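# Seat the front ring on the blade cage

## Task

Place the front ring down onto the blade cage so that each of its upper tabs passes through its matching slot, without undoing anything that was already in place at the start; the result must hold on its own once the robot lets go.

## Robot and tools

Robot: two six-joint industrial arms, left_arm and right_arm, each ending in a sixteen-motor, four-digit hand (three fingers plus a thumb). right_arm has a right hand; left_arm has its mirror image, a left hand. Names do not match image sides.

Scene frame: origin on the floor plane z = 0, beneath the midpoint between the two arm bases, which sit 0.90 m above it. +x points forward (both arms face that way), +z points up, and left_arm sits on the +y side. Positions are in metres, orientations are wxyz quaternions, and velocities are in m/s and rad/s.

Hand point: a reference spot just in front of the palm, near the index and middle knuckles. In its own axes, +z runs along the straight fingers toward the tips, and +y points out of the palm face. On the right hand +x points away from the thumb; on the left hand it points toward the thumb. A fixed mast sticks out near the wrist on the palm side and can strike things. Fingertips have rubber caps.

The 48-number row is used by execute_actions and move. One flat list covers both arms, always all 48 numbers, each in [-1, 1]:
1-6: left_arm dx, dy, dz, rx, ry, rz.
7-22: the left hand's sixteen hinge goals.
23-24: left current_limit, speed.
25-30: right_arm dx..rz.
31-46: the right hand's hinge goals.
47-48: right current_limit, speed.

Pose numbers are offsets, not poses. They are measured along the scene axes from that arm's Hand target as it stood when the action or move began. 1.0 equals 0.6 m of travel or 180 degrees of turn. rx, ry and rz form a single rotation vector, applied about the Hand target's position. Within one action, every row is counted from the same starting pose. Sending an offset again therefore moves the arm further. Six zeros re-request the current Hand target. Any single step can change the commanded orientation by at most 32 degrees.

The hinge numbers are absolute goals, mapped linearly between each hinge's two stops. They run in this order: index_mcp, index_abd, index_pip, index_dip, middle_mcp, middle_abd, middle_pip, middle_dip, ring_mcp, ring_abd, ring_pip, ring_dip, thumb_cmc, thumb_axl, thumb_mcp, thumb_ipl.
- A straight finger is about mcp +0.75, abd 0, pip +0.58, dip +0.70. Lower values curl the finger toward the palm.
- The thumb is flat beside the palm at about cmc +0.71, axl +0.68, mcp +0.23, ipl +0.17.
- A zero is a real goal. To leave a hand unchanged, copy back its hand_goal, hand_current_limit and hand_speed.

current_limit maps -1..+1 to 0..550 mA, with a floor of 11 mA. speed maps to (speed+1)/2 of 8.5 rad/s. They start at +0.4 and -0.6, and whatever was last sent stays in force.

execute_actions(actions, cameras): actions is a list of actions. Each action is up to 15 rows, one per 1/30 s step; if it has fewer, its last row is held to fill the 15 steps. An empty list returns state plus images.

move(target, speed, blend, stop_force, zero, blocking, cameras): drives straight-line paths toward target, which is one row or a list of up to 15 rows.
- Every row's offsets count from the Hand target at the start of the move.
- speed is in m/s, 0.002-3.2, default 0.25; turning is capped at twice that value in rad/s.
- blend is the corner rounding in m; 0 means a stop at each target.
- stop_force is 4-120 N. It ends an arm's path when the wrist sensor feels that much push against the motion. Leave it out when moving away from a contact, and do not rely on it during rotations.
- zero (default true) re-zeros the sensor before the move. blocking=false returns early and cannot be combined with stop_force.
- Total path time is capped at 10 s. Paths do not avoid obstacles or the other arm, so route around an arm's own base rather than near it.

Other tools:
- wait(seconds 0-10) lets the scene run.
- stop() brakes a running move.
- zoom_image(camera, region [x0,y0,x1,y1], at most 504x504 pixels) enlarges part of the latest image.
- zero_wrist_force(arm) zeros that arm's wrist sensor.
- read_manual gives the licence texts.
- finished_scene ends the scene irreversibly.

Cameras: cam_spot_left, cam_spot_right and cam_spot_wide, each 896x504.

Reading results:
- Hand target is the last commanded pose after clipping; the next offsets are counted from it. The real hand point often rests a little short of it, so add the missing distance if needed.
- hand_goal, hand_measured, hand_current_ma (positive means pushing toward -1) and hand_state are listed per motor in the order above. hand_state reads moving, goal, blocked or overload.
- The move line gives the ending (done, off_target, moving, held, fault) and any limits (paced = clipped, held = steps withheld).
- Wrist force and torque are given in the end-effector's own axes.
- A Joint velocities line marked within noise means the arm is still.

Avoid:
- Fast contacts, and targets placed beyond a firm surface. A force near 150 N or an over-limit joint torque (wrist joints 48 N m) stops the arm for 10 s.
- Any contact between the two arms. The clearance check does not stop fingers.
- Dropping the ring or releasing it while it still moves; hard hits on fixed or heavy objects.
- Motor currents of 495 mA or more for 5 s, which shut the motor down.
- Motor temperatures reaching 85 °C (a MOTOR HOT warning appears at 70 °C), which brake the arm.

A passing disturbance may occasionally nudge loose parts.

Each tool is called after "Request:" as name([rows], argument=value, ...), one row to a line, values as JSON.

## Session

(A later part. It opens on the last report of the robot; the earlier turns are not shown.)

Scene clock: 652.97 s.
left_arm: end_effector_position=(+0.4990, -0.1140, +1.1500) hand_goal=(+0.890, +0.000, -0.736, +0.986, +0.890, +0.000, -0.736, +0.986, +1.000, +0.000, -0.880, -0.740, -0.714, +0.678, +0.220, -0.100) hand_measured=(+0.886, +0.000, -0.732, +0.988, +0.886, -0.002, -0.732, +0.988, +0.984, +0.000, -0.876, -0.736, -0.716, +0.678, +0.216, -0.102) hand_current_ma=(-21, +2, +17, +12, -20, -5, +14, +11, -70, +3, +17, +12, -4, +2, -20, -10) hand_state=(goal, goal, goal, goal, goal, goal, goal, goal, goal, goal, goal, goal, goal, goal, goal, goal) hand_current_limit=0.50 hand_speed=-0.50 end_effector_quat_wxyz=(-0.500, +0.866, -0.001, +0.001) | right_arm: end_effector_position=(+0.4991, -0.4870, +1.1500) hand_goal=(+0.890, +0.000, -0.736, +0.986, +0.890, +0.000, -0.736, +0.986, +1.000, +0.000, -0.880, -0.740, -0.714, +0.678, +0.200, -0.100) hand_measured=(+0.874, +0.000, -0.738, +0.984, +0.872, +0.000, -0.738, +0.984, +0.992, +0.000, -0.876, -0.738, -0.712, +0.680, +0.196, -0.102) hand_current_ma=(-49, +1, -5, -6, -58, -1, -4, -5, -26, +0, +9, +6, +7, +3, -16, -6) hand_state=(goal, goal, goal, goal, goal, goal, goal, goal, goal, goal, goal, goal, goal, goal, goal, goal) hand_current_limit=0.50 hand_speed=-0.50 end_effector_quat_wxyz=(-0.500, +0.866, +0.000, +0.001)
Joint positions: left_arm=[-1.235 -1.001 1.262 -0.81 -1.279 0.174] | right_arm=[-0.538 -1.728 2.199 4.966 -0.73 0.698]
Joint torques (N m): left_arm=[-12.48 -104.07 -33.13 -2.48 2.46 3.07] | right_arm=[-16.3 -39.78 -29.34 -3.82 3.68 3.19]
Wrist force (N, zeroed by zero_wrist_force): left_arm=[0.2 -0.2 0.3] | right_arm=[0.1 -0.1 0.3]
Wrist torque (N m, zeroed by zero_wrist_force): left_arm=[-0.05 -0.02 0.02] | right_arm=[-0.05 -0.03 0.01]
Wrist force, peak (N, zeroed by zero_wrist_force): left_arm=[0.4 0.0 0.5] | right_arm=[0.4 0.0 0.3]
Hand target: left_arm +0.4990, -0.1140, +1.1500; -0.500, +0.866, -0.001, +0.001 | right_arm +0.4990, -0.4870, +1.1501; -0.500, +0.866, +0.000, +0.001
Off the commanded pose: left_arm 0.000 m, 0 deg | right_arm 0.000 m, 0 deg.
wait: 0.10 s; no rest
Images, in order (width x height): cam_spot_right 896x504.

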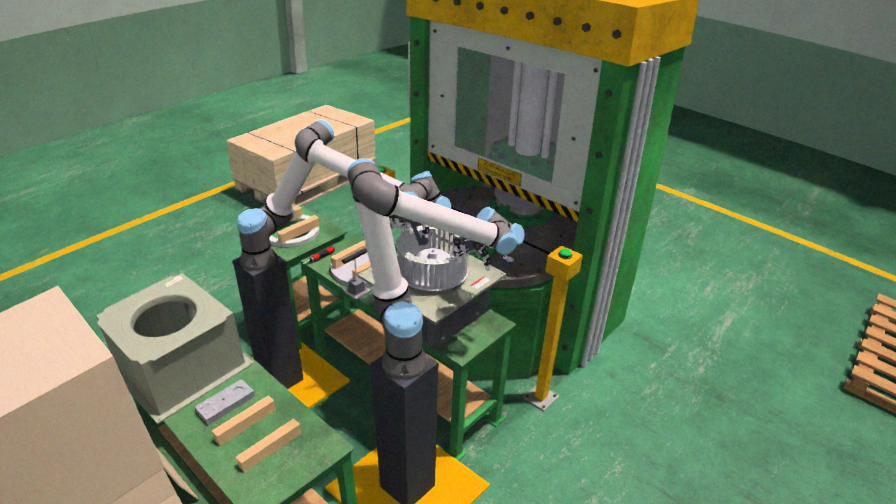

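Request:
move(target=[0,0,0,0,0,0,0.93,0,-0.737,0.986,0.93,0,-0.737,0.986,1.0,0,-0.88,-0.74,-0.714,0.678,0.22,-0.1,0.5,-0.5,0,0,0,0,0,0,0.93,0,-0.70,0.986,0.93,0,-0.70,0.986,1.0,0,-0.88,-0.74,-0.714,0.678,0.20,-0.1,0.5,-0.5], speed=0.06)

Request:
move(target=[0,-0.005,0,0,0,0,0.89,0,-0.737,0.986,0.89,0,-0.737,0.986,1.0,0,-0.88,-0.74,-0.714,0.678,0.22,-0.1,0.5,-0.5,0,0.005,0,0,0,0,0.89,0,-0.737,0.986,0.89,0,-0.737,0.986,1.0,0,-0.88,-0.74,-0.714,0.678,0.20,-0.1,0.5,-0.5], speed=0.06)

Request:
move(target=[0,-0.00933,0,0,0,0,0.89,0,-0.737,0.986,0.89,0,-0.737,0.986,1.0,0,-0.88,-0.74,-0.714,0.678,0.22,-0.1,0.5,-0.5,0,0.008,0,0,0,0,0.89,0,-0.737,0.986,0.89,0,-0.737,0.986,1.0,0,-0.88,-0.74,-0.714,0.678,0.20,-0.1,0.5,-0.5], speed=0.02)

Scene clock: 653.97 s.
left_arm: end_effector_position=(+0.4990, -0.1140, +1.1500) hand_goal=(+0.930, +0.000, -0.736, +0.986, +0.930, +0.000, -0.736, +0.986, +1.000, +0.000, -0.880, -0.740, -0.714, +0.678, +0.220, -0.100) hand_measured=(+0.912, +0.000, -0.732, +0.988, +0.912, -0.002, -0.732, +0.988, +0.984, +0.000, -0.876, -0.736, -0.716, +0.678, +0.216, -0.102) hand_current_ma=(-85, +2, +16, +11, -81, -5, +13, +10, -70, +3, +17, +12, -4, +2, -20, -10) hand_state=(goal, goal, goal, goal, goal, goal, goal, goal, goal, goal, goal, goal, goal, goal, goal, goal) hand_current_limit=0.50 hand_speed=-0.50 end_effector_quat_wxyz=(-0.500, +0.866, -0.001, +0.001) | right_arm: end_effector_position=(+0.4990, -0.4870, +1.1501) hand_goal=(+0.930, +0.000, -0.700, +0.986, +0.930, +0.000, -0.700, +0.986, +1.000, +0.000, -0.880, -0.740, -0.714, +0.678, +0.200, -0.100) hand_measured=(+0.904, +0.000, -0.710, +0.984, +0.900, +0.000, -0.710, +0.984, +0.992, +0.000, -0.876, -0.738, -0.712, +0.680, +0.196, -0.102) hand_current_ma=(-93, +1, -28, -6, -107, -1, -30, -6, -26, +0, +9, +6, +7, +3, -16, -6) hand_state=(blocked, goal, goal, goal, blocked, goal, goal, goal, goal, goal, goal, goal, goal, goal, goal, goal) hand_current_limit=0.50 hand_speed=-0.50 end_effector_quat_wxyz=(-0.500, +0.866, +0.000, +0.001)
Joint positions: left_arm=[-1.235 -1.001 1.262 -0.81 -1.279 0.174] | right_arm=[-0.538 -1.728 2.199 4.966 -0.73 0.698]
Joint torques (N m): left_arm=[-10.88 -102.66 -33.08 -2.63 2.53 2.58] | right_arm=[-13.9 -38.44 -28.33 -3.53 3.4 2.87]
Wrist force (N, zeroed by zero_wrist_force): left_arm=[0.5 -0.2 0.2] | right_arm=[0.4 0.6 -0.4]
Wrist torque (N m, zeroed by zero_wrist_force): left_arm=[-0.04 -0.05 0.04] | right_arm=[-0.04 -0.05 0.04]
Wrist force, peak (N, zeroed by zero_wrist_force): left_arm=[0.6 0.0 0.5] | right_arm=[0.0 0.9 -0.5]
Hand target: left_arm +0.4990, -0.1140, +1.1500; -0.500, +0.866, -0.001, +0.001 | right_arm +0.4990, -0.4870, +1.1501; -0.500, +0.866, +0.000, +0.001
Off the commanded pose: left_arm 0.000 m, 0 deg | right_arm 0.000 m, 0 deg.
move: done

Scene clock: 654.67 s.
left_arm: end_effector_position=(+0.4990, -0.1168, +1.1500) hand_goal=(+0.890, +0.000, -0.736, +0.986, +0.890, +0.000, -0.736, +0.986, +1.000, +0.000, -0.880, -0.740, -0.714, +0.678, +0.220, -0.100) hand_measured=(+0.884, +0.000, -0.732, +0.988, +0.886, -0.002, -0.732, +0.988, +0.984, +0.000, -0.876, -0.736, -0.716, +0.678, +0.216, -0.102) hand_current_ma=(-23, +2, +15, +11, -22, -5, +12, +10, -70, +3, +17, +12, -4, +2, -20, -10) hand_state=(goal, goal, goal, goal, goal, goal, goal, goal, goal, goal, goal, goal, goal, goal, goal, goal) hand_current_limit=0.50 hand_speed=-0.50 end_effector_quat_wxyz=(-0.500, +0.866, -0.001, +0.001) | right_arm: end_effector_position=(+0.4990, -0.4842, +1.1501) hand_goal=(+0.890, +0.000, -0.736, +0.986, +0.890, +0.000, -0.736, +0.986, +1.000, +0.000, -0.880, -0.740, -0.714, +0.678, +0.200, -0.100) hand_measured=(+0.884, +0.000, -0.734, +0.984, +0.884, +0.000, -0.734, +0.984, +0.992, +0.000, -0.876, -0.738, -0.712, +0.680, +0.196, -0.102) hand_current_ma=(-15, +1, +7, -6, -18, -1, +7, -6, -26, +0, +9, +6, +7, +3, -16, -6) hand_state=(goal, goal, goal, goal, goal, goal, goal, goal, goal, goal, goal, goal, goal, goal, goal, goal) hand_current_limit=0.50 hand_speed=-0.50 end_effector_quat_wxyz=(-0.500, +0.866, +0.000, +0.001)
Joint positions: left_arm=[-1.236 -0.997 1.256 -0.807 -1.279 0.173] | right_arm=[-0.533 -1.729 2.201 4.961 -0.727 0.703]
Joint torques (N m): left_arm=[-15.16 -79.05 -48.14 2.25 -1.67 -1.89] | right_arm=[12.85 -39.7 -29.57 -3.79 3.82 2.82]
Wrist force (N, zeroed by zero_wrist_force): left_arm=[0.0 0.0 0.1] | right_arm=[0.1 0.0 0.0]
Wrist torque (N m, zeroed by zero_wrist_force): left_arm=[-0.01 0.01 0.02] | right_arm=[-0.01 -0.02 0.01]
Wrist force, peak (N, zeroed by zero_wrist_force): left_arm=[0.3 -0.6 0.7] | right_arm=[0.4 0.5 -0.2]
Hand target: left_arm +0.4990, -0.1170, +1.1500; -0.500, +0.866, -0.001, +0.001 | right_arm +0.4990, -0.4840, +1.1501; -0.500, +0.866, +0.000, +0.001
Off the commanded pose: left_arm 0.000 m, 0 deg | right_arm 0.000 m, 0 deg.
move: done

Scene clock: 655.50 s.
left_arm: end_effector_position=(+0.4990, -0.1224, +1.1500) hand_goal=(+0.890, +0.000, -0.736, +0.986, +0.890, +0.000, -0.736, +0.986, +1.000, +0.000, -0.880, -0.740, -0.714, +0.678, +0.220, -0.100) hand_measured=(+0.904, +0.000, -0.716, +0.994, +0.906, -0.002, -0.718, +0.994, +0.984, +0.000, -0.876, -0.736, -0.716, +0.678, +0.216, -0.102) hand_current_ma=(+63, +2, +86, +35, +71, -5, +78, +37, -70, +3, +17, +12, -4, +2, -20, -10) hand_state=(goal, goal, goal, goal, goal, goal, goal, goal, goal, goal, goal, goal, goal, goal, goal, goal) hand_current_limit=0.50 hand_speed=-0.50 end_effector_quat_wxyz=(-0.500, +0.866, -0.001, +0.001) | right_arm: end_effector_position=(+0.4990, -0.4794, +1.1501) hand_goal=(+0.890, +0.000, -0.736, +0.986, +0.890, +0.000, -0.736, +0.986, +1.000, +0.000, -0.880, -0.740, -0.714, +0.678, +0.200, -0.100) hand_measured=(+0.872, +0.000, -0.750, +0.980, +0.870, +0.000, -0.752, +0.980, +0.992, +0.000, -0.876, -0.738, -0.712, +0.680, +0.196, -0.102) hand_current_ma=(-58, +1, -44, -14, -70, -1, -47, -14, -26, +0, +9, +6, +7, +3, -16, -6) hand_state=(goal, goal, goal, goal, blocked, goal, goal, goal, goal, goal, goal, goal, goal, goal, goal, goal) hand_current_limit=0.50 hand_speed=-0.50 end_effector_quat_wxyz=(-0.500, +0.866, +0.000, +0.001)
Joint positions: left_arm=[-1.238 -0.989 1.242 -0.802 -1.281 0.172] | right_arm=[-0.525 -1.732 2.204 4.953 -0.722 0.713]
Joint torques (N m): left_arm=[-19.93 -80.84 -48.58 0.93 -1.76 -1.82] | right_arm=[15.31 -37.38 -26.78 -3.39 3.66 3.24]
Wrist force (N, zeroed by zero_wrist_force): left_arm=[0.1 -1.9 2.8] | right_arm=[0.2 -0.1 -3.3]
Wrist torque (N m, zeroed by zero_wrist_force): left_arm=[-0.05 -0.01 0.13] | right_arm=[0.11 -0.03 0.02]
Wrist force, peak (N, zeroed by zero_wrist_force): left_arm=[0.1 -1.9 2.8] | right_arm=[0.2 -0.1 -3.3]
Hand target: left_arm +0.4990, -0.1226, +1.1500; -0.500, +0.866, -0.001, +0.001 | right_arm +0.4990, -0.4792, +1.1501; -0.500, +0.866, +0.000, +0.001
Off the commanded pose: left_arm 0.000 m, 0 deg | right_arm 0.000 m, 0 deg.
move: done

Request:
move([
  [-0.008838,-0.0002,0,0,0,0.014444,0.89,0,-0.737,0.986,0.89,0,-0.737,0.986,1.0,0,-0.88,-0.74,-0.714,0.678,0.22,-0.1,0.5,-0.5,0.018123,0.000411,0,0,0,0.014444,0.89,0,-0.737,0.986,0.89,0,-0.737,0.986,1.0,0,-0.88,-0.74,-0.714,0.678,0.20,-0.1,0.5,-0.5],
  [-0.017658,-0.000802,0,0,0,0.028889,0.89,0,-0.737,0.986,0.89,0,-0.737,0.986,1.0,0,-0.88,-0.74,-0.714,0.678,0.22,-0.1,0.5,-0.5,0.036208,0.001644,0,0,0,0.028889,0.89,0,-0.737,0.986,0.89,0,-0.737,0.986,1.0,0,-0.88,-0.74,-0.714,0.678,0.20,-0.1,0.5,-0.5],
  [-0.026442,-0.001803,0,0,0,0.043333,0.89,0,-0.737,0.986,0.89,0,-0.737,0.986,1.0,0,-0.88,-0.74,-0.714,0.678,0.22,-0.1,0.5,-0.5,0.054218,0.003696,0,0,0,0.043333,0.89,0,-0.737,0.986,0.89,0,-0.737,0.986,1.0,0,-0.88,-0.74,-0.714,0.678,0.20,-0.1,0.5,-0.5],
  [-0.035171,-0.003201,0,0,0,0.057778,0.89,0,-0.737,0.986,0.89,0,-0.737,0.986,1.0,0,-0.88,-0.74,-0.714,0.678,0.22,-0.1,0.5,-0.5,0.072118,0.006564,0,0,0,0.057778,0.89,0,-0.737,0.986,0.89,0,-0.737,0.986,1.0,0,-0.88,-0.74,-0.714,0.678,0.20,-0.1,0.5,-0.5],
], speed=0.03, blend=0.003, cameras=["cam_spot_right"])

Request:
zoom_image(camera="cam_spot_right", region=[432, 222, 444, 234])

Request:
zoom_image(camera="cam_spot_right", region=[442, 224, 454, 236])

Scene clock: 659.67 s.
left_arm: end_effector_position=(+0.4780, -0.1245, +1.1500) hand_goal=(+0.890, +0.000, -0.736, +0.986, +0.890, +0.000, -0.736, +0.986, +1.000, +0.000, -0.880, -0.740, -0.714, +0.678, +0.220, -0.100) hand_measured=(+0.906, +0.000, -0.716, +0.994, +0.908, -0.002, -0.718, +0.994, +0.984, +0.000, -0.876, -0.736, -0.716, +0.678, +0.216, -0.102) hand_current_ma=(+72, +2, +88, +36, +81, -5, +80, +38, -70, +3, +17, +12, -4, +2, -20, -10) hand_state=(goal, goal, goal, goal, goal, goal, goal, goal, goal, goal, goal, goal, goal, goal, goal, goal) hand_current_limit=0.50 hand_speed=-0.50 end_effector_quat_wxyz=(-0.498, +0.862, +0.077, -0.044) end_effector_velocity=(-0.001, +0.001, +0.000) end_effector_angular_velocity=(+0.001, +0.001, +0.006) | right_arm: end_effector_position=(+0.5421, -0.4753, +1.1501) hand_goal=(+0.890, +0.000, -0.736, +0.986, +0.890, +0.000, -0.736, +0.986, +1.000, +0.000, -0.880, -0.740, -0.714, +0.678, +0.200, -0.100) hand_measured=(+0.870, +0.002, -0.752, +0.980, +0.868, +0.002, -0.752, +0.980, +0.992, +0.000, -0.876, -0.738, -0.712, +0.680, +0.196, -0.102) hand_current_ma=(-65, +6, -49, -15, -79, +2, -51, -16, -26, +0, +9, +6, +7, +3, -16, -6) hand_state=(goal, goal, goal, goal, blocked, goal, goal, goal, goal, goal, goal, goal, goal, goal, goal, goal) hand_current_limit=0.50 hand_speed=-0.50 end_effector_quat_wxyz=(-0.498, +0.862, +0.078, -0.044)
Joint positions: left_arm=[-1.229 -0.972 1.213 -0.77 -1.429 0.082] | right_arm=[-0.443 -1.599 2.073 5.029 -0.79 0.607]
Joint velocities: left_arm=[0.001 0 0 0.001 -0.005 -0.002] | right_arm=[within noise]
Joint torques (N m): left_arm=[9.25 -77.56 -49.7 1.48 -1.86 -2.01] | right_arm=[13.5 -23.39 -48.25 0.22 -0.43 -2.71]
Wrist force (N, zeroed by zero_wrist_force): left_arm=[0.7 -1.8 2.7] | right_arm=[-1.0 0.6 -2.5]
Wrist torque (N m, zeroed by zero_wrist_force): left_arm=[-0.02 0.12 0.13] | right_arm=[0.10 -0.06 0.36]
Wrist force, peak (N, zeroed by zero_wrist_force): left_arm=[0.1 -1.6 3.2] | right_arm=[0.3 -0.3 -3.8]
Hand target: left_arm +0.4779, -0.1245, +1.1500; -0.498, +0.862, +0.077, -0.044 | right_arm +0.5423, -0.4753, +1.1501; -0.498, +0.862, +0.078, -0.044
Off the commanded pose: left_arm 0.000 m, 0 deg | right_arm 0.000 m, 0 deg.
move: done
Images, in order (width x height): cam_spot_right 896x504.

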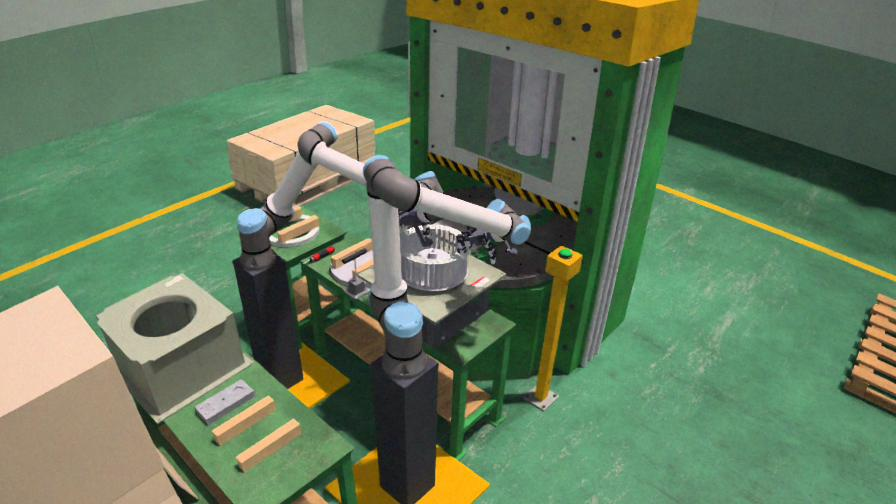

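Scaled by 42.000.

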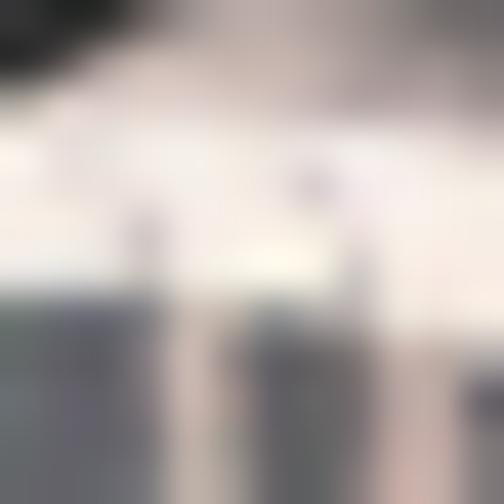

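Scaled by 42.000.

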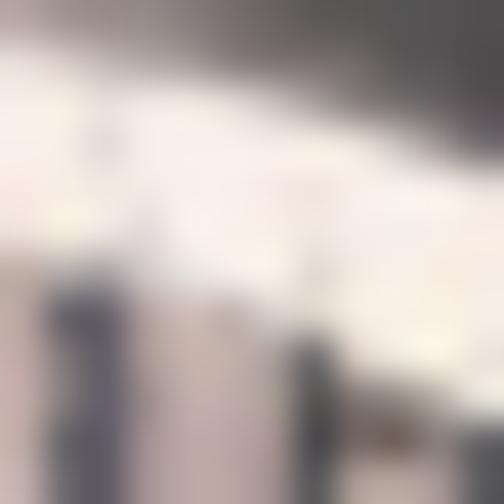

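Request:
move([
  [0.006870,0.001099,0,0,0,-0.011111,0.89,0,-0.737,0.986,0.89,0,-0.737,0.986,1.0,0,-0.88,-0.74,-0.714,0.678,0.22,-0.1,0.5,-0.5,-0.014087,-0.002250,0,0,0,-0.011111,0.89,0,-0.737,0.986,0.89,0,-0.737,0.986,1.0,0,-0.88,-0.74,-0.714,0.678,0.20,-0.1,0.5,-0.5],
], speed=0.03, cameras=["cam_spot_right"])

Request:
zoom_image(camera="cam_spot_right", region=[432, 222, 444, 234])

Request:
zoom_image(camera="cam_spot_right", region=[442, 224, 454, 236])

Scene clock: 661.13 s.
left_arm: end_effector_position=(+0.4820, -0.1238, +1.1500) hand_goal=(+0.890, +0.000, -0.736, +0.986, +0.890, +0.000, -0.736, +0.986, +1.000, +0.000, -0.880, -0.740, -0.714, +0.678, +0.220, -0.100) hand_measured=(+0.906, +0.000, -0.716, +0.994, +0.908, -0.002, -0.718, +0.994, +0.984, +0.000, -0.876, -0.736, -0.716, +0.678, +0.216, -0.102) hand_current_ma=(+72, +2, +88, +36, +81, -5, +80, +38, -70, +3, +17, +12, -4, +2, -20, -10) hand_state=(goal, goal, goal, goal, goal, goal, goal, goal, goal, goal, goal, goal, goal, goal, goal, goal) hand_current_limit=0.50 hand_speed=-0.50 end_effector_quat_wxyz=(-0.499, +0.864, +0.062, -0.036) | right_arm: end_effector_position=(+0.5339, -0.4766, +1.1500) hand_goal=(+0.890, +0.000, -0.736, +0.986, +0.890, +0.000, -0.736, +0.986, +1.000, +0.000, -0.880, -0.740, -0.714, +0.678, +0.200, -0.100) hand_measured=(+0.870, +0.000, -0.752, +0.980, +0.866, -0.002, -0.752, +0.980, +0.992, +0.000, -0.876, -0.738, -0.712, +0.680, +0.196, -0.102) hand_current_ma=(-68, +0, -49, -15, -82, -3, -51, -16, -26, +0, +9, +6, +7, +3, -16, -6) hand_state=(blocked, goal, goal, goal, blocked, goal, goal, goal, goal, goal, goal, goal, goal, goal, goal, goal) hand_current_limit=0.50 hand_speed=-0.50 end_effector_quat_wxyz=(-0.499, +0.864, +0.063, -0.036)
Joint positions: left_arm=[-1.231 -0.975 1.218 -0.774 -1.401 0.098] | right_arm=[-0.459 -1.622 2.098 5.014 -0.776 0.626]
Joint torques (N m): left_arm=[-15.3 -106.82 -34.88 -3.22 2.15 2.7] | right_arm=[-13.54 -47.47 -25.22 -3.15 3.4 3.24]
Wrist force (N, zeroed by zero_wrist_force): left_arm=[-0.5 -2.1 2.0] | right_arm=[1.0 0.5 -2.3]
Wrist torque (N m, zeroed by zero_wrist_force): left_arm=[-0.03 0.03 -0.01] | right_arm=[0.08 0.09 0.04]
Wrist force, peak (N, zeroed by zero_wrist_force): left_arm=[1.1 -1.8 2.5] | right_arm=[-1.0 0.9 -3.0]
Hand target: left_arm +0.4821, -0.1238, +1.1500; -0.499, +0.864, +0.062, -0.036 | right_arm +0.5338, -0.4766, +1.1501; -0.499, +0.864, +0.063, -0.036
Off the commanded pose: left_arm 0.000 m, 0 deg | right_arm 0.000 m, 0 deg.
move: done
Images, in order (width x height): cam_spot_right 896x504.

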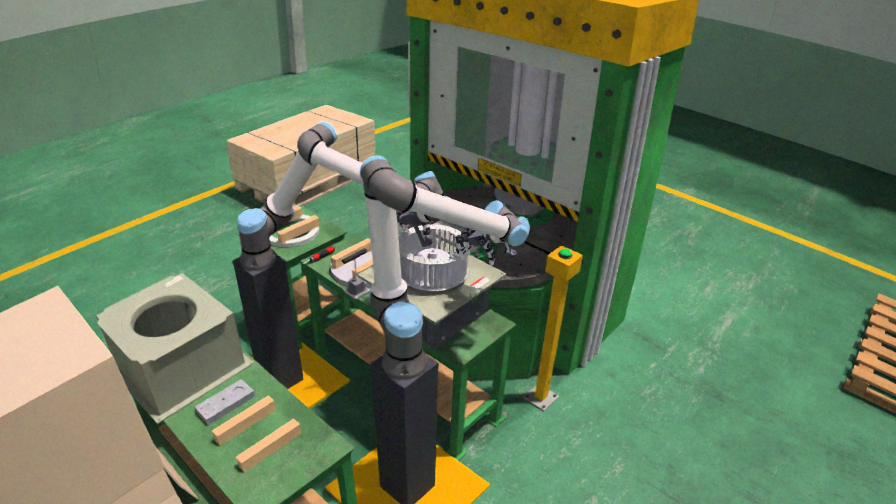

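Scaled by 42.000.

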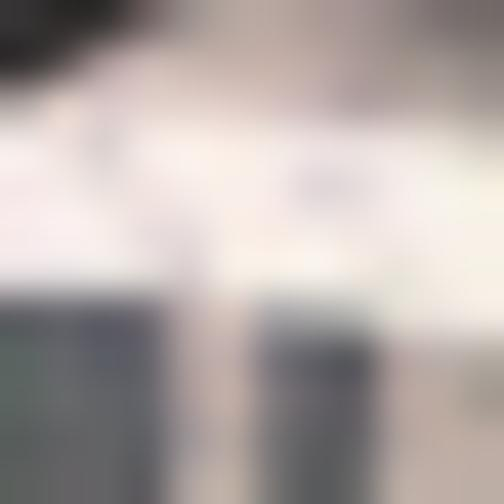

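Scaled by 42.000.

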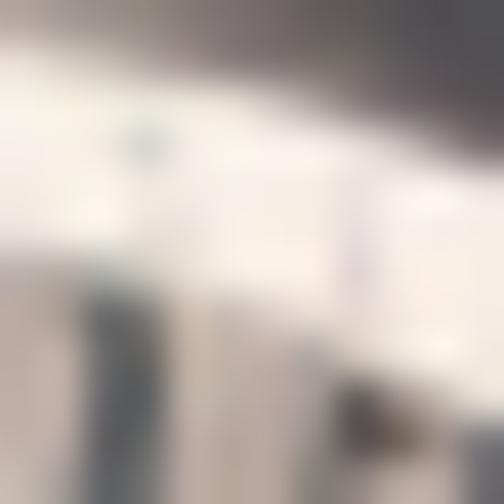

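Request:
zoom_image(camera="cam_spot_right", region=[436, 222, 454, 240])

Request:
move([
  [0.006907,0.000855,0,0,0,-0.011111,0.89,0,-0.737,0.986,0.89,0,-0.737,0.986,1.0,0,-0.88,-0.74,-0.714,0.678,0.22,-0.1,0.5,-0.5,-0.014163,-0.001752,0,0,0,-0.011111,0.89,0,-0.737,0.986,0.89,0,-0.737,0.986,1.0,0,-0.88,-0.74,-0.714,0.678,0.20,-0.1,0.5,-0.5],
], speed=0.03, cameras=["cam_spot_right"])

Request:
zoom_image(camera="cam_spot_right", region=[436, 222, 454, 240])

Scaled by 28.000.

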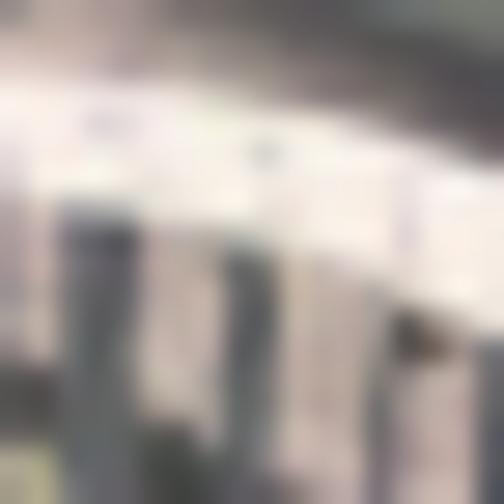

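Scene clock: 662.47 s.
left_arm: end_effector_position=(+0.4861, -0.1233, +1.1500) hand_goal=(+0.890, +0.000, -0.736, +0.986, +0.890, +0.000, -0.736, +0.986, +1.000, +0.000, -0.880, -0.740, -0.714, +0.678, +0.220, -0.100) hand_measured=(+0.906, +0.000, -0.716, +0.994, +0.908, -0.002, -0.718, +0.994, +0.984, +0.000, -0.876, -0.736, -0.716, +0.678, +0.216, -0.102) hand_current_ma=(+72, +2, +88, +36, +81, -5, +80, +38, -70, +3, +17, +12, -4, +2, -20, -10) hand_state=(goal, goal, goal, goal, goal, goal, goal, goal, goal, goal, goal, goal, goal, goal, goal, goal) hand_current_limit=0.50 hand_speed=-0.50 end_effector_quat_wxyz=(-0.500, +0.865, +0.047, -0.027) | right_arm: end_effector_position=(+0.5254, -0.4777, +1.1500) hand_goal=(+0.890, +0.000, -0.736, +0.986, +0.890, +0.000, -0.736, +0.986, +1.000, +0.000, -0.880, -0.740, -0.714, +0.678, +0.200, -0.100) hand_measured=(+0.870, +0.000, -0.752, +0.980, +0.866, -0.002, -0.752, +0.980, +0.992, +0.000, -0.876, -0.738, -0.712, +0.680, +0.196, -0.102) hand_current_ma=(-68, +0, -49, -15, -82, -4, -51, -16, -26, +0, +9, +6, +7, +3, -16, -6) hand_state=(blocked, goal, goal, goal, blocked, goal, goal, goal, goal, goal, goal, goal, goal, goal, goal, goal) hand_current_limit=0.50 hand_speed=-0.50 end_effector_quat_wxyz=(-0.500, +0.865, +0.048, -0.027)
Joint positions: left_arm=[-1.233 -0.978 1.223 -0.78 -1.373 0.115] | right_arm=[-0.475 -1.648 2.124 5 -0.763 0.645]
Joint torques (N m): left_arm=[-15.27 -105.01 -34.08 -3.75 2.42 2.55] | right_arm=[-12.95 -46.1 -26.13 -3.36 3.47 3.08]
Wrist force (N, zeroed by zero_wrist_force): left_arm=[0.1 -1.9 2.0] | right_arm=[1.2 0.4 -2.4]
Wrist torque (N m, zeroed by zero_wrist_force): left_arm=[-0.02 -0.04 0.01] | right_arm=[0.05 0.06 0.04]
Wrist force, peak (N, zeroed by zero_wrist_force): left_arm=[-0.2 -1.9 2.3] | right_arm=[1.3 0.6 -2.7]
Hand target: left_arm +0.4862, -0.1233, +1.1500; -0.500, +0.865, +0.047, -0.027 | right_arm +0.5253, -0.4777, +1.1501; -0.500, +0.865, +0.048, -0.027
Off the commanded pose: left_arm 0.000 m, 0 deg | right_arm 0.000 m, 0 deg.
move: done
Images, in order (width x height): cam_spot_right 896x504.

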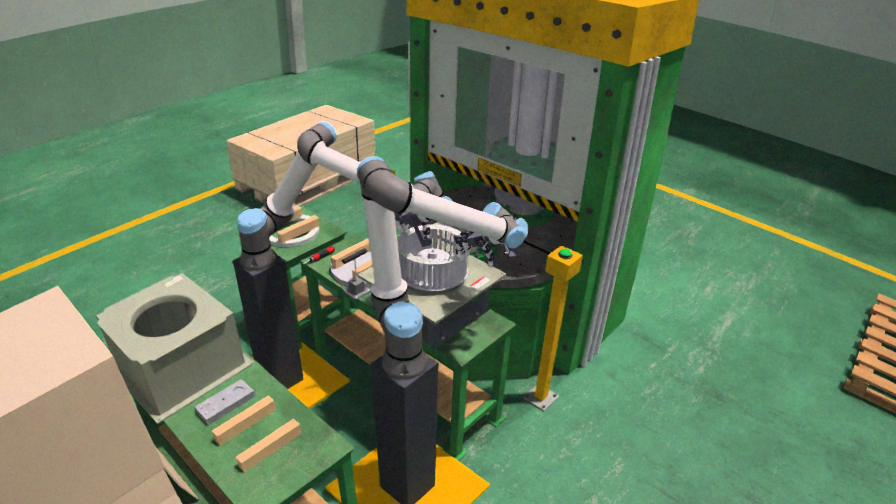

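Scaled by 28.000.

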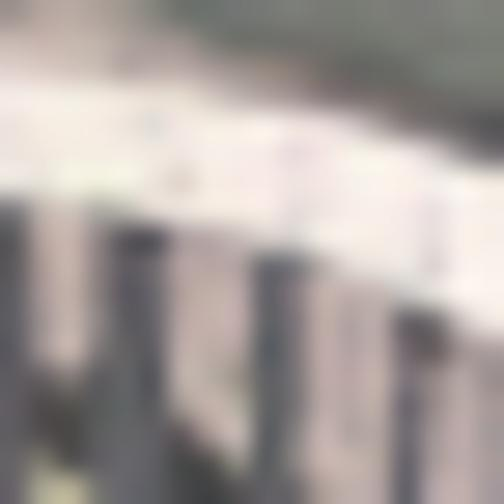

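Request:
move(target=[0,0,0.001667,0,0,0,0.89,0,-0.737,0.986,0.89,0,-0.737,0.986,1.0,0,-0.88,-0.74,-0.714,0.678,0.22,-0.1,0.5,-0.5,0,0,0.001667,0,0,0,0.89,0,-0.737,0.986,0.89,0,-0.737,0.986,1.0,0,-0.88,-0.74,-0.714,0.678,0.20,-0.1,0.5,-0.5], speed=0.01)

Request:
move([
  [-0.006907,-0.000855,0,0,0,0.011111,0.89,0,-0.737,0.986,0.89,0,-0.737,0.986,1.0,0,-0.88,-0.74,-0.714,0.678,0.22,-0.1,0.5,-0.5,0.014163,0.001752,0,0,0,0.011111,0.89,0,-0.737,0.986,0.89,0,-0.737,0.986,1.0,0,-0.88,-0.74,-0.714,0.678,0.20,-0.1,0.5,-0.5],
], speed=0.03, cameras=["cam_spot_right"])

Request:
zoom_image(camera="cam_spot_right", region=[436, 222, 454, 240])

Scene clock: 664.07 s.
left_arm: end_effector_position=(+0.4862, -0.1233, +1.1510) hand_goal=(+0.890, +0.000, -0.736, +0.986, +0.890, +0.000, -0.736, +0.986, +1.000, +0.000, -0.880, -0.740, -0.714, +0.678, +0.220, -0.100) hand_measured=(+0.904, +0.000, -0.716, +0.994, +0.906, -0.002, -0.718, +0.994, +0.984, +0.000, -0.876, -0.736, -0.716, +0.678, +0.216, -0.102) hand_current_ma=(+65, +2, +88, +36, +76, -5, +80, +38, -70, +3, +17, +12, -4, +2, -20, -10) hand_state=(goal, goal, goal, goal, goal, goal, goal, goal, goal, goal, goal, goal, goal, goal, goal, goal) hand_current_limit=0.50 hand_speed=-0.50 end_effector_quat_wxyz=(-0.500, +0.865, +0.047, -0.027) | right_arm: end_effector_position=(+0.5253, -0.4777, +1.1510) hand_goal=(+0.890, +0.000, -0.736, +0.986, +0.890, +0.000, -0.736, +0.986, +1.000, +0.000, -0.880, -0.740, -0.714, +0.678, +0.200, -0.100) hand_measured=(+0.870, +0.000, -0.752, +0.980, +0.866, -0.004, -0.752, +0.980, +0.992, +0.000, -0.876, -0.738, -0.712, +0.680, +0.196, -0.102) hand_current_ma=(-71, -1, -49, -15, -86, -6, -51, -16, -26, +0, +9, +6, +7, +3, -16, -6) hand_state=(blocked, goal, goal, goal, blocked, goal, goal, goal, goal, goal, goal, goal, goal, goal, goal, goal) hand_current_limit=0.50 hand_speed=-0.50 end_effector_quat_wxyz=(-0.500, +0.865, +0.048, -0.027)
Joint positions: left_arm=[-1.233 -0.978 1.222 -0.778 -1.372 0.116] | right_arm=[-0.475 -1.649 2.123 5.002 -0.763 0.646]
Joint torques (N m): left_arm=[-13.8 -104.41 -50.36 1.8 1.87 2.46] | right_arm=[-15.12 -46.46 -48.83 0.36 3.23 2.8]
Wrist force (N, zeroed by zero_wrist_force): left_arm=[0.1 -0.8 1.1] | right_arm=[0.1 1.2 -0.6]
Wrist torque (N m, zeroed by zero_wrist_force): left_arm=[0.03 0.02 -0.03] | right_arm=[-0.03 -0.03 0.03]
Wrist force, peak (N, zeroed by zero_wrist_force): left_arm=[-0.6 -1.8 2.1] | right_arm=[1.6 0.5 -2.5]
Hand target: left_arm +0.4862, -0.1233, +1.1510; -0.500, +0.865, +0.047, -0.027 | right_arm +0.5253, -0.4777, +1.1511; -0.500, +0.865, +0.048, -0.027
Off the commanded pose: left_arm 0.000 m, 0 deg | right_arm 0.000 m, 0 deg.
move: done

Scene clock: 665.07 s.
left_arm: end_effector_position=(+0.4821, -0.1238, +1.1510) hand_goal=(+0.890, +0.000, -0.736, +0.986, +0.890, +0.000, -0.736, +0.986, +1.000, +0.000, -0.880, -0.740, -0.714, +0.678, +0.220, -0.100) hand_measured=(+0.904, +0.000, -0.716, +0.994, +0.906, -0.002, -0.718, +0.994, +0.984, +0.000, -0.876, -0.736, -0.716, +0.678, +0.216, -0.102) hand_current_ma=(+61, +2, +88, +36, +71, -5, +80, +38, -70, +3, +17, +12, -4, +2, -20, -10) hand_state=(goal, goal, goal, goal, goal, goal, goal, goal, goal, goal, goal, goal, goal, goal, goal, goal) hand_current_limit=0.50 hand_speed=-0.50 end_effector_quat_wxyz=(-0.499, +0.864, +0.062, -0.036) | right_arm: end_effector_position=(+0.5337, -0.4767, +1.1511) hand_goal=(+0.890, +0.000, -0.736, +0.986, +0.890, +0.000, -0.736, +0.986, +1.000, +0.000, -0.880, -0.740, -0.714, +0.678, +0.200, -0.100) hand_measured=(+0.870, +0.002, -0.750, +0.980, +0.866, +0.000, -0.752, +0.980, +0.992, +0.000, -0.876, -0.738, -0.712, +0.680, +0.196, -0.102) hand_current_ma=(-71, +2, -45, -15, -86, +0, -47, -16, -26, +0, +9, +6, +7, +3, -16, -6) hand_state=(blocked, goal, goal, goal, blocked, goal, goal, goal, goal, goal, goal, goal, goal, goal, goal, goal) hand_current_limit=0.50 hand_speed=-0.50 end_effector_quat_wxyz=(-0.499, +0.864, +0.063, -0.036) end_effector_velocity=(+0.000, +0.000, -0.001) end_effector_angular_velocity=(+0.002, +0.004, +0.004)
Joint positions: left_arm=[-1.231 -0.975 1.217 -0.773 -1.4 0.099] | right_arm=[-0.459 -1.624 2.098 5.016 -0.776 0.626]
Joint velocities: left_arm=[within noise] | right_arm=[0.002 0.005 -0.002 0.004 -0.002 -0.002]
Joint torques (N m): left_arm=[13.22 -77.56 -48.87 1.9 -1.83 -1.82] | right_arm=[12.64 -24.1 -49.14 0.37 -0.42 -2.89]
Wrist force (N, zeroed by zero_wrist_force): left_arm=[1.0 -1.8 0.5] | right_arm=[-0.8 0.8 -0.9]
Wrist torque (N m, zeroed by zero_wrist_force): left_arm=[0.08 0.02 0.15] | right_arm=[0.03 -0.08 0.36]
Wrist force, peak (N, zeroed by zero_wrist_force): left_arm=[0.8 -2.2 0.8] | right_arm=[-1.1 0.8 -1.3]
Hand target: left_arm +0.4821, -0.1238, +1.1510; -0.499, +0.864, +0.062, -0.036 | right_arm +0.5338, -0.4766, +1.1511; -0.499, +0.864, +0.063, -0.036
Off the commanded pose: left_arm 0.000 m, 0 deg | right_arm 0.000 m, 0 deg.
move: done
Images, in order (width x height): cam_spot_right 896x504.

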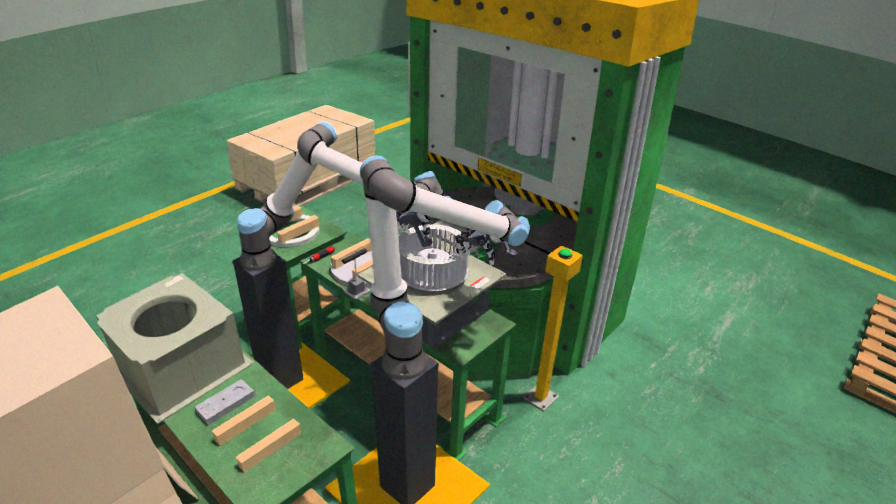

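Scaled by 28.000.

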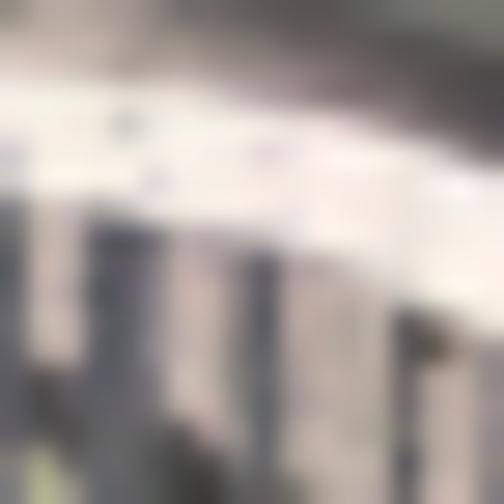

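Request:
move([
  [-0.000841,-0.000124,0,0,0,0.001389,0.89,0,-0.737,0.986,0.89,0,-0.737,0.986,1.0,0,-0.88,-0.74,-0.714,0.678,0.22,-0.1,0.5,-0.5,0.001724,0.000255,0,0,0,0.001389,0.89,0,-0.737,0.986,0.89,0,-0.737,0.986,1.0,0,-0.88,-0.74,-0.714,0.678,0.20,-0.1,0.5,-0.5],
  [-0.000841,-0.000124,-0.0025,0,0,0.001389,0.89,0,-0.737,0.986,0.89,0,-0.737,0.986,1.0,0,-0.88,-0.74,-0.714,0.678,0.22,-0.1,0.5,-0.5,0.001724,0.000255,-0.0025,0,0,0.001389,0.89,0,-0.737,0.986,0.89,0,-0.737,0.986,1.0,0,-0.88,-0.74,-0.714,0.678,0.20,-0.1,0.5,-0.5],
  [0.000359,-0.000124,-0.0025,0,0,0.001389,0.89,0,-0.737,0.986,0.89,0,-0.737,0.986,1.0,0,-0.88,-0.74,-0.714,0.678,0.22,-0.1,0.5,-0.5,0.002924,0.000255,-0.0025,0,0,0.001389,0.89,0,-0.737,0.986,0.89,0,-0.737,0.986,1.0,0,-0.88,-0.74,-0.714,0.678,0.20,-0.1,0.5,-0.5],
  [-0.002041,-0.000124,-0.0025,0,0,0.001389,0.89,0,-0.737,0.986,0.89,0,-0.737,0.986,1.0,0,-0.88,-0.74,-0.714,0.678,0.22,-0.1,0.5,-0.5,0.000524,0.000255,-0.0025,0,0,0.001389,0.89,0,-0.737,0.986,0.89,0,-0.737,0.986,1.0,0,-0.88,-0.74,-0.714,0.678,0.20,-0.1,0.5,-0.5],
  [-0.000841,0.001076,-0.0025,0,0,0.001389,0.89,0,-0.737,0.986,0.89,0,-0.737,0.986,1.0,0,-0.88,-0.74,-0.714,0.678,0.22,-0.1,0.5,-0.5,0.001724,0.001455,-0.0025,0,0,0.001389,0.89,0,-0.737,0.986,0.89,0,-0.737,0.986,1.0,0,-0.88,-0.74,-0.714,0.678,0.20,-0.1,0.5,-0.5],
  [-0.000841,-0.001324,-0.0025,0,0,0.001389,0.89,0,-0.737,0.986,0.89,0,-0.737,0.986,1.0,0,-0.88,-0.74,-0.714,0.678,0.22,-0.1,0.5,-0.5,0.001724,-0.000945,-0.0025,0,0,0.001389,0.89,0,-0.737,0.986,0.89,0,-0.737,0.986,1.0,0,-0.88,-0.74,-0.714,0.678,0.20,-0.1,0.5,-0.5],
  [-0.000841,-0.000124,-0.0025,0,0,0.001389,0.89,0,-0.737,0.986,0.89,0,-0.737,0.986,1.0,0,-0.88,-0.74,-0.714,0.678,0.22,-0.1,0.5,-0.5,0.001724,0.000255,-0.0025,0,0,0.001389,0.89,0,-0.737,0.986,0.89,0,-0.737,0.986,1.0,0,-0.88,-0.74,-0.714,0.678,0.20,-0.1,0.5,-0.5],
], speed=0.02, cameras=["cam_spot_right"])

Request:
zoom_image(camera="cam_spot_right", region=[436, 222, 454, 240])

Scene clock: 667.93 s.
left_arm: end_effector_position=(+0.4816, -0.1240, +1.1495) hand_goal=(+0.890, +0.000, -0.736, +0.986, +0.890, +0.000, -0.736, +0.986, +1.000, +0.000, -0.880, -0.740, -0.714, +0.678, +0.220, -0.100) hand_measured=(+0.906, +0.000, -0.716, +0.994, +0.908, -0.002, -0.718, +0.994, +0.984, +0.000, -0.876, -0.736, -0.716, +0.678, +0.216, -0.102) hand_current_ma=(+76, +2, +88, +36, +86, -5, +80, +38, -70, +3, +17, +12, -4, +2, -20, -10) hand_state=(goal, goal, goal, goal, goal, goal, goal, goal, goal, goal, goal, goal, goal, goal, goal, goal) hand_current_limit=0.50 hand_speed=-0.50 end_effector_quat_wxyz=(-0.499, +0.863, +0.064, -0.037) | right_arm: end_effector_position=(+0.5348, -0.4766, +1.1495) hand_goal=(+0.890, +0.000, -0.736, +0.986, +0.890, +0.000, -0.736, +0.986, +1.000, +0.000, -0.880, -0.740, -0.714, +0.678, +0.200, -0.100) hand_measured=(+0.868, +0.000, -0.752, +0.980, +0.866, -0.002, -0.754, +0.980, +0.992, +0.000, -0.876, -0.738, -0.712, +0.680, +0.196, -0.102) hand_current_ma=(-73, +0, -50, -17, -87, -5, -53, -18, -26, +0, +9, +6, +7, +3, -16, -6) hand_state=(blocked, goal, goal, goal, blocked, goal, goal, goal, goal, goal, goal, goal, goal, goal, goal, goal) hand_current_limit=0.50 hand_speed=-0.50 end_effector_quat_wxyz=(-0.499, +0.863, +0.065, -0.037)
Joint positions: left_arm=[-1.231 -0.974 1.218 -0.775 -1.404 0.096] | right_arm=[-0.457 -1.619 2.096 5.015 -0.778 0.623]
Joint torques (N m): left_arm=[-11.22 -97.6 -40.04 1.51 -0.57 -1.68] | right_arm=[6.06 -22.98 -48.45 -1.21 -0.26 -0.73]
Wrist force (N, zeroed by zero_wrist_force): left_arm=[0.4 -2.1 2.2] | right_arm=[0.7 0.4 -1.4]
Wrist torque (N m, zeroed by zero_wrist_force): left_arm=[0.05 0.09 0.11] | right_arm=[0.05 0.02 0.39]
Wrist force, peak (N, zeroed by zero_wrist_force): left_arm=[0.2 -4.0 0.3] | right_arm=[1.3 0.3 -3.2]
Hand target: left_arm +0.4816, -0.1239, +1.1495; -0.499, +0.863, +0.064, -0.037 | right_arm +0.5348, -0.4765, +1.1496; -0.499, +0.863, +0.065, -0.037
Off the commanded pose: left_arm 0.000 m, 0 deg | right_arm 0.000 m, 0 deg.
move: done
Images, in order (width x height): cam_spot_right 896x504.

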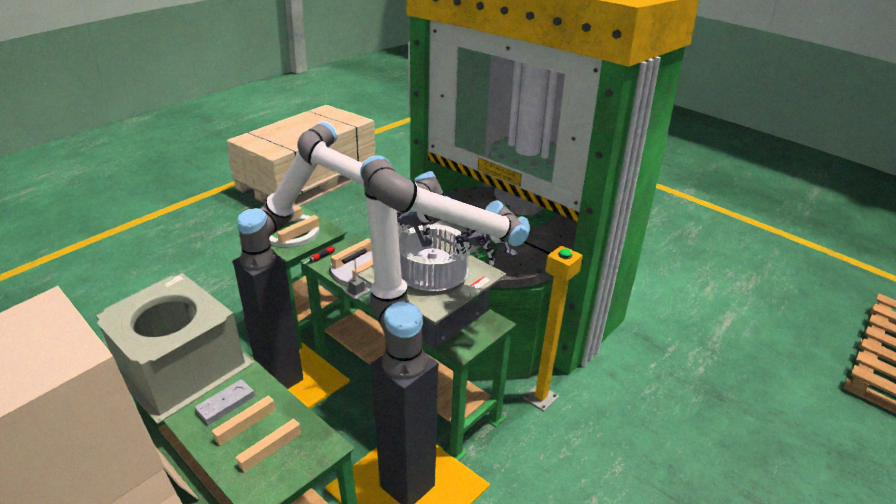

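Scaled by 28.000.

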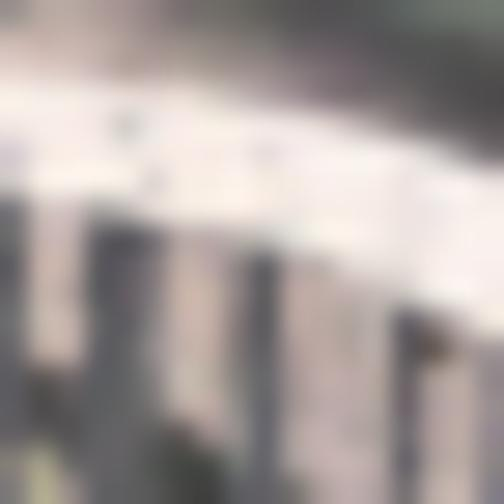

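Request:
move([
  [0,0.02,0,0,0,0,0.89,0,-0.737,0.986,0.89,0,-0.737,0.986,1.0,0,-0.88,-0.74,-0.714,0.678,0.22,-0.1,0.5,-0.5,0,-0.02,0,0,0,0,0.89,0,-0.737,0.986,0.89,0,-0.737,0.986,1.0,0,-0.88,-0.74,-0.714,0.678,0.20,-0.1,0.5,-0.5],
  [0.029,0.06,0,0,0,-0.048056,0.89,0,-0.737,0.986,0.89,0,-0.737,0.986,1.0,0,-0.88,-0.74,-0.714,0.678,0.22,-0.1,0.5,-0.5,-0.0597,-0.06,0,0,0,-0.048056,0.89,0,-0.737,0.986,0.89,0,-0.737,0.986,1.0,0,-0.88,-0.74,-0.714,0.678,0.20,-0.1,0.5,-0.5],
  [0.029,0.06,0.2,0,0,-0.048056,0.89,0,-0.737,0.986,0.89,0,-0.737,0.986,1.0,0,-0.88,-0.74,-0.714,0.678,0.22,-0.1,0.5,-0.5,-0.0597,-0.06,0.2,0,0,-0.048056,0.89,0,-0.737,0.986,0.89,0,-0.737,0.986,1.0,0,-0.88,-0.74,-0.714,0.678,0.20,-0.1,0.5,-0.5],
], speed=0.15)

Request:
move(target=[0,0.6,0,0,0,0,0.89,0,-0.737,0.986,0.89,0,-0.737,0.986,1.0,0,-0.88,-0.74,-0.714,0.678,0.22,-0.1,0.5,-0.5,0,-0.1,0,0,0,0,0.89,0,-0.737,0.986,0.89,0,-0.737,0.986,1.0,0,-0.88,-0.74,-0.714,0.678,0.20,-0.1,0.5,-0.5], speed=0.3, cameras=["all"])

Request:
zoom_image(camera="cam_spot_right", region=[436, 222, 454, 240])

Request:
zoom_image(camera="cam_spot_left", region=[472, 225, 542, 285])

Request:
zoom_image(camera="cam_spot_wide", region=[484, 200, 564, 275])

Scene clock: 671.90 s.
left_arm: end_effector_position=(+0.4990, -0.0879, +1.2694) hand_goal=(+0.890, +0.000, -0.736, +0.986, +0.890, +0.000, -0.736, +0.986, +1.000, +0.000, -0.880, -0.740, -0.714, +0.678, +0.220, -0.100) hand_measured=(+0.884, +0.000, -0.732, +0.988, +0.884, -0.002, -0.732, +0.988, +0.984, +0.000, -0.876, -0.736, -0.716, +0.678, +0.216, -0.102) hand_current_ma=(-23, +2, +17, +11, -22, -5, +14, +11, -70, +3, +17, +12, -4, +2, -20, -10) hand_state=(goal, goal, goal, goal, goal, goal, goal, goal, goal, goal, goal, goal, goal, goal, goal, goal) hand_current_limit=0.50 hand_speed=-0.50 end_effector_quat_wxyz=(-0.500, +0.866, -0.001, +0.001) | right_arm: end_effector_position=(+0.4990, -0.5125, +1.2694) hand_goal=(+0.890, +0.000, -0.736, +0.986, +0.890, +0.000, -0.736, +0.986, +1.000, +0.000, -0.880, -0.740, -0.714, +0.678, +0.200, -0.100) hand_measured=(+0.874, +0.000, -0.738, +0.984, +0.874, -0.002, -0.738, +0.984, +0.992, +0.000, -0.876, -0.738, -0.712, +0.680, +0.196, -0.102) hand_current_ma=(-49, +0, -4, -6, -55, -5, -4, -5, -26, +0, +9, +6, +7, +3, -16, -6) hand_state=(goal, goal, goal, goal, goal, goal, goal, goal, goal, goal, goal, goal, goal, goal, goal, goal) hand_current_limit=0.50 hand_speed=-0.50 end_effector_quat_wxyz=(-0.500, +0.866, +0.000, +0.001)
Joint positions: left_arm=[-1.226 -1.077 1.168 -0.641 -1.271 0.179] | right_arm=[-0.581 -1.792 2.021 5.242 -0.759 0.652]
Joint torques (N m): left_arm=[4.67 -83.77 -48.16 1.85 -1.24 -1.78] | right_arm=[-16.72 -35.02 -52.6 0.07 -0.65 -2.59]
Wrist force (N, zeroed by zero_wrist_force): left_arm=[0.3 -0.1 0.4] | right_arm=[0.1 0.3 0.1]
Wrist torque (N m, zeroed by zero_wrist_force): left_arm=[-0.06 -0.01 0.04] | right_arm=[0.02 -0.05 0.37]
Wrist force, peak (N, zeroed by zero_wrist_force): left_arm=[0.7 -2.2 2.4] | right_arm=[0.4 0.6 -1.9]
Hand target: left_arm +0.4990, -0.0879, +1.2695; -0.500, +0.866, -0.001, +0.001 | right_arm +0.4990, -0.5125, +1.2696; -0.500, +0.866, +0.000, +0.001
Off the commanded pose: left_arm 0.000 m, 0 deg | right_arm 0.000 m, 0 deg.
move: done

Scene clock: 673.87 s.
left_arm: end_effector_position=(+0.4989, +0.2718, +1.2695) hand_goal=(+0.890, +0.000, -0.736, +0.986, +0.890, +0.000, -0.736, +0.986, +1.000, +0.000, -0.880, -0.740, -0.714, +0.678, +0.220, -0.100) hand_measured=(+0.884, +0.000, -0.732, +0.988, +0.884, -0.002, -0.734, +0.988, +0.984, +0.000, -0.876, -0.736, -0.716, +0.678, +0.216, -0.102) hand_current_ma=(-24, +2, +14, +11, -23, -5, +12, +10, -70, +3, +17, +12, -4, +2, -20, -10) hand_state=(goal, goal, goal, goal, goal, goal, goal, goal, goal, goal, goal, goal, goal, goal, goal, goal) hand_current_limit=0.50 hand_speed=-0.50 end_effector_quat_wxyz=(-0.500, +0.866, -0.001, +0.001) | right_arm: end_effector_position=(+0.4990, -0.5724, +1.2696) hand_goal=(+0.890, +0.000, -0.736, +0.986, +0.890, +0.000, -0.736, +0.986, +1.000, +0.000, -0.880, -0.740, -0.714, +0.678, +0.200, -0.100) hand_measured=(+0.874, +0.000, -0.738, +0.984, +0.874, -0.002, -0.738, +0.984, +0.992, +0.000, -0.876, -0.738, -0.712, +0.680, +0.196, -0.102) hand_current_ma=(-49, +0, -4, -6, -55, -5, -4, -5, -26, +0, +9, +6, +7, +3, -16, -6) hand_state=(goal, goal, goal, goal, goal, goal, goal, goal, goal, goal, goal, goal, goal, goal, goal, goal) hand_current_limit=0.50 hand_speed=-0.50 end_effector_quat_wxyz=(-0.500, +0.866, +0.000, +0.001)
Joint positions: left_arm=[-1.026 -1.56 1.786 -0.819 -1.103 0.295] | right_arm=[-0.674 -1.752 1.98 5.308 -0.826 0.559]
Joint torques (N m): left_arm=[16.62 -57.74 -33.55 -3.25 2.16 2.24] | right_arm=[-15.91 -16.07 -52.41 0.38 -1.22 -2.55]
Wrist force (N, zeroed by zero_wrist_force): left_arm=[-0.1 -0.2 -0.2] | right_arm=[-0.2 0.7 -0.1]
Wrist torque (N m, zeroed by zero_wrist_force): left_arm=[0.05 0.03 0.05] | right_arm=[0.11 -0.02 0.38]
Wrist force, peak (N, zeroed by zero_wrist_force): left_arm=[0.2 -0.7 1.9] | right_arm=[0.3 1.0 0.4]
Hand target: left_arm +0.4990, +0.2721, +1.2695; -0.500, +0.866, -0.001, +0.001 | right_arm +0.4990, -0.5725, +1.2696; -0.500, +0.866, +0.000, +0.001
Off the commanded pose: left_arm 0.000 m, 0 deg | right_arm 0.000 m, 0 deg.
move: done

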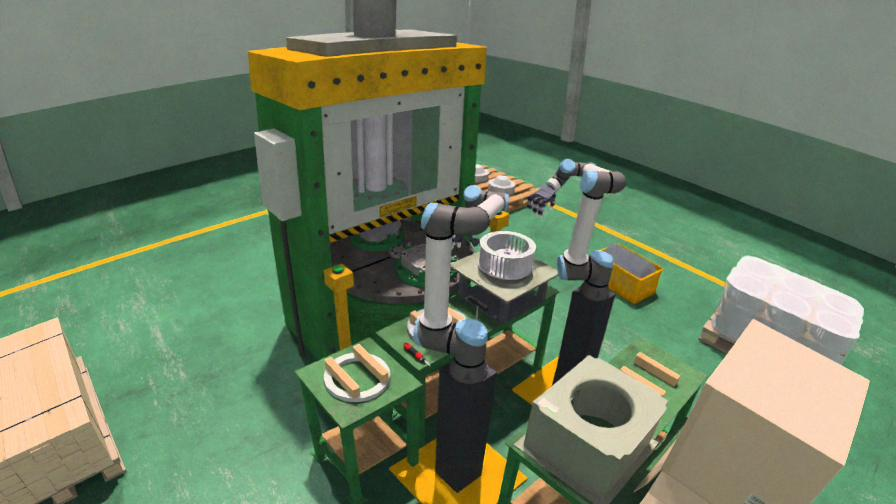

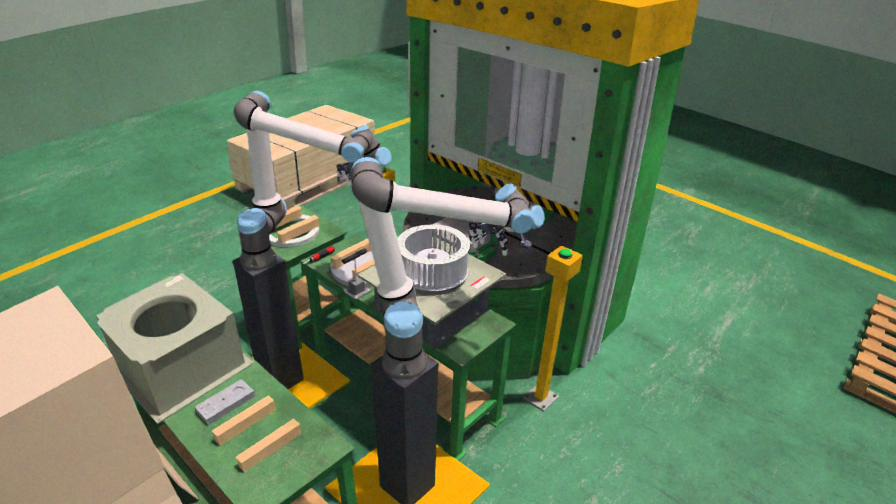

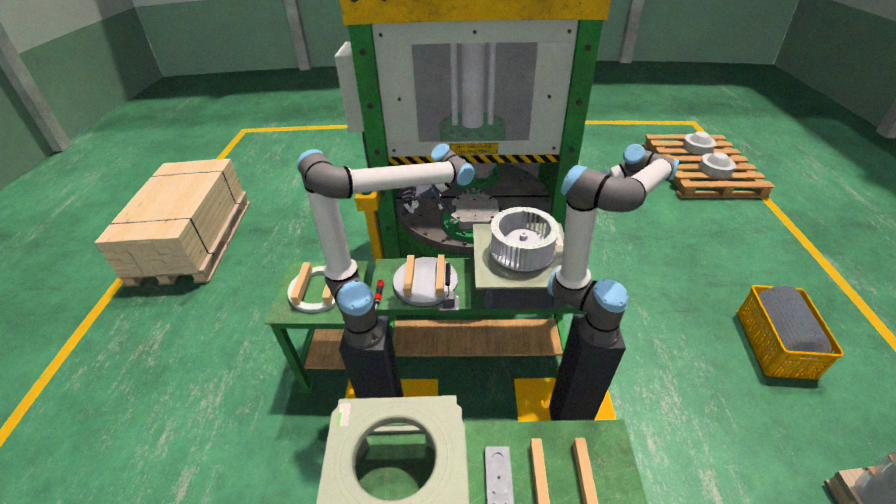

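Scaled by 28.000.

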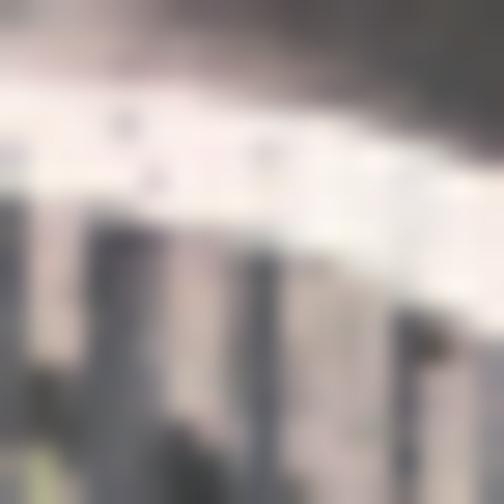

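Scaled by 7.200.

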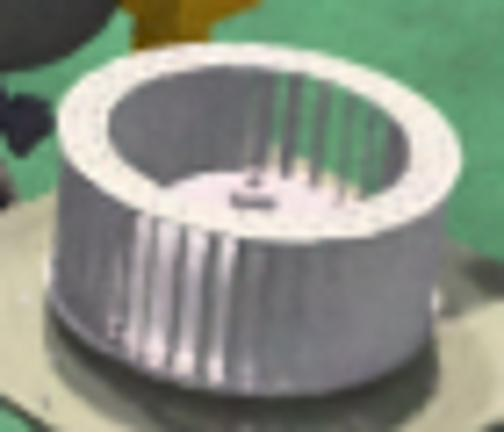

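Scaled by 6.300.

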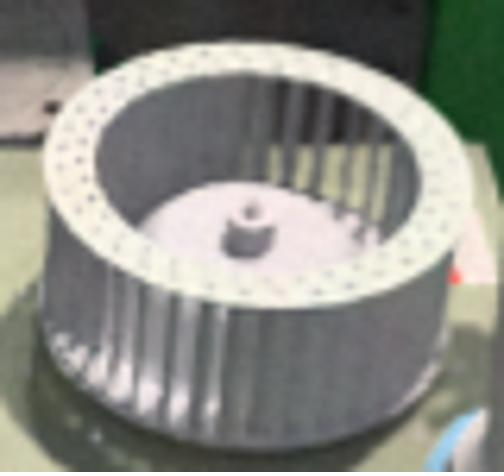

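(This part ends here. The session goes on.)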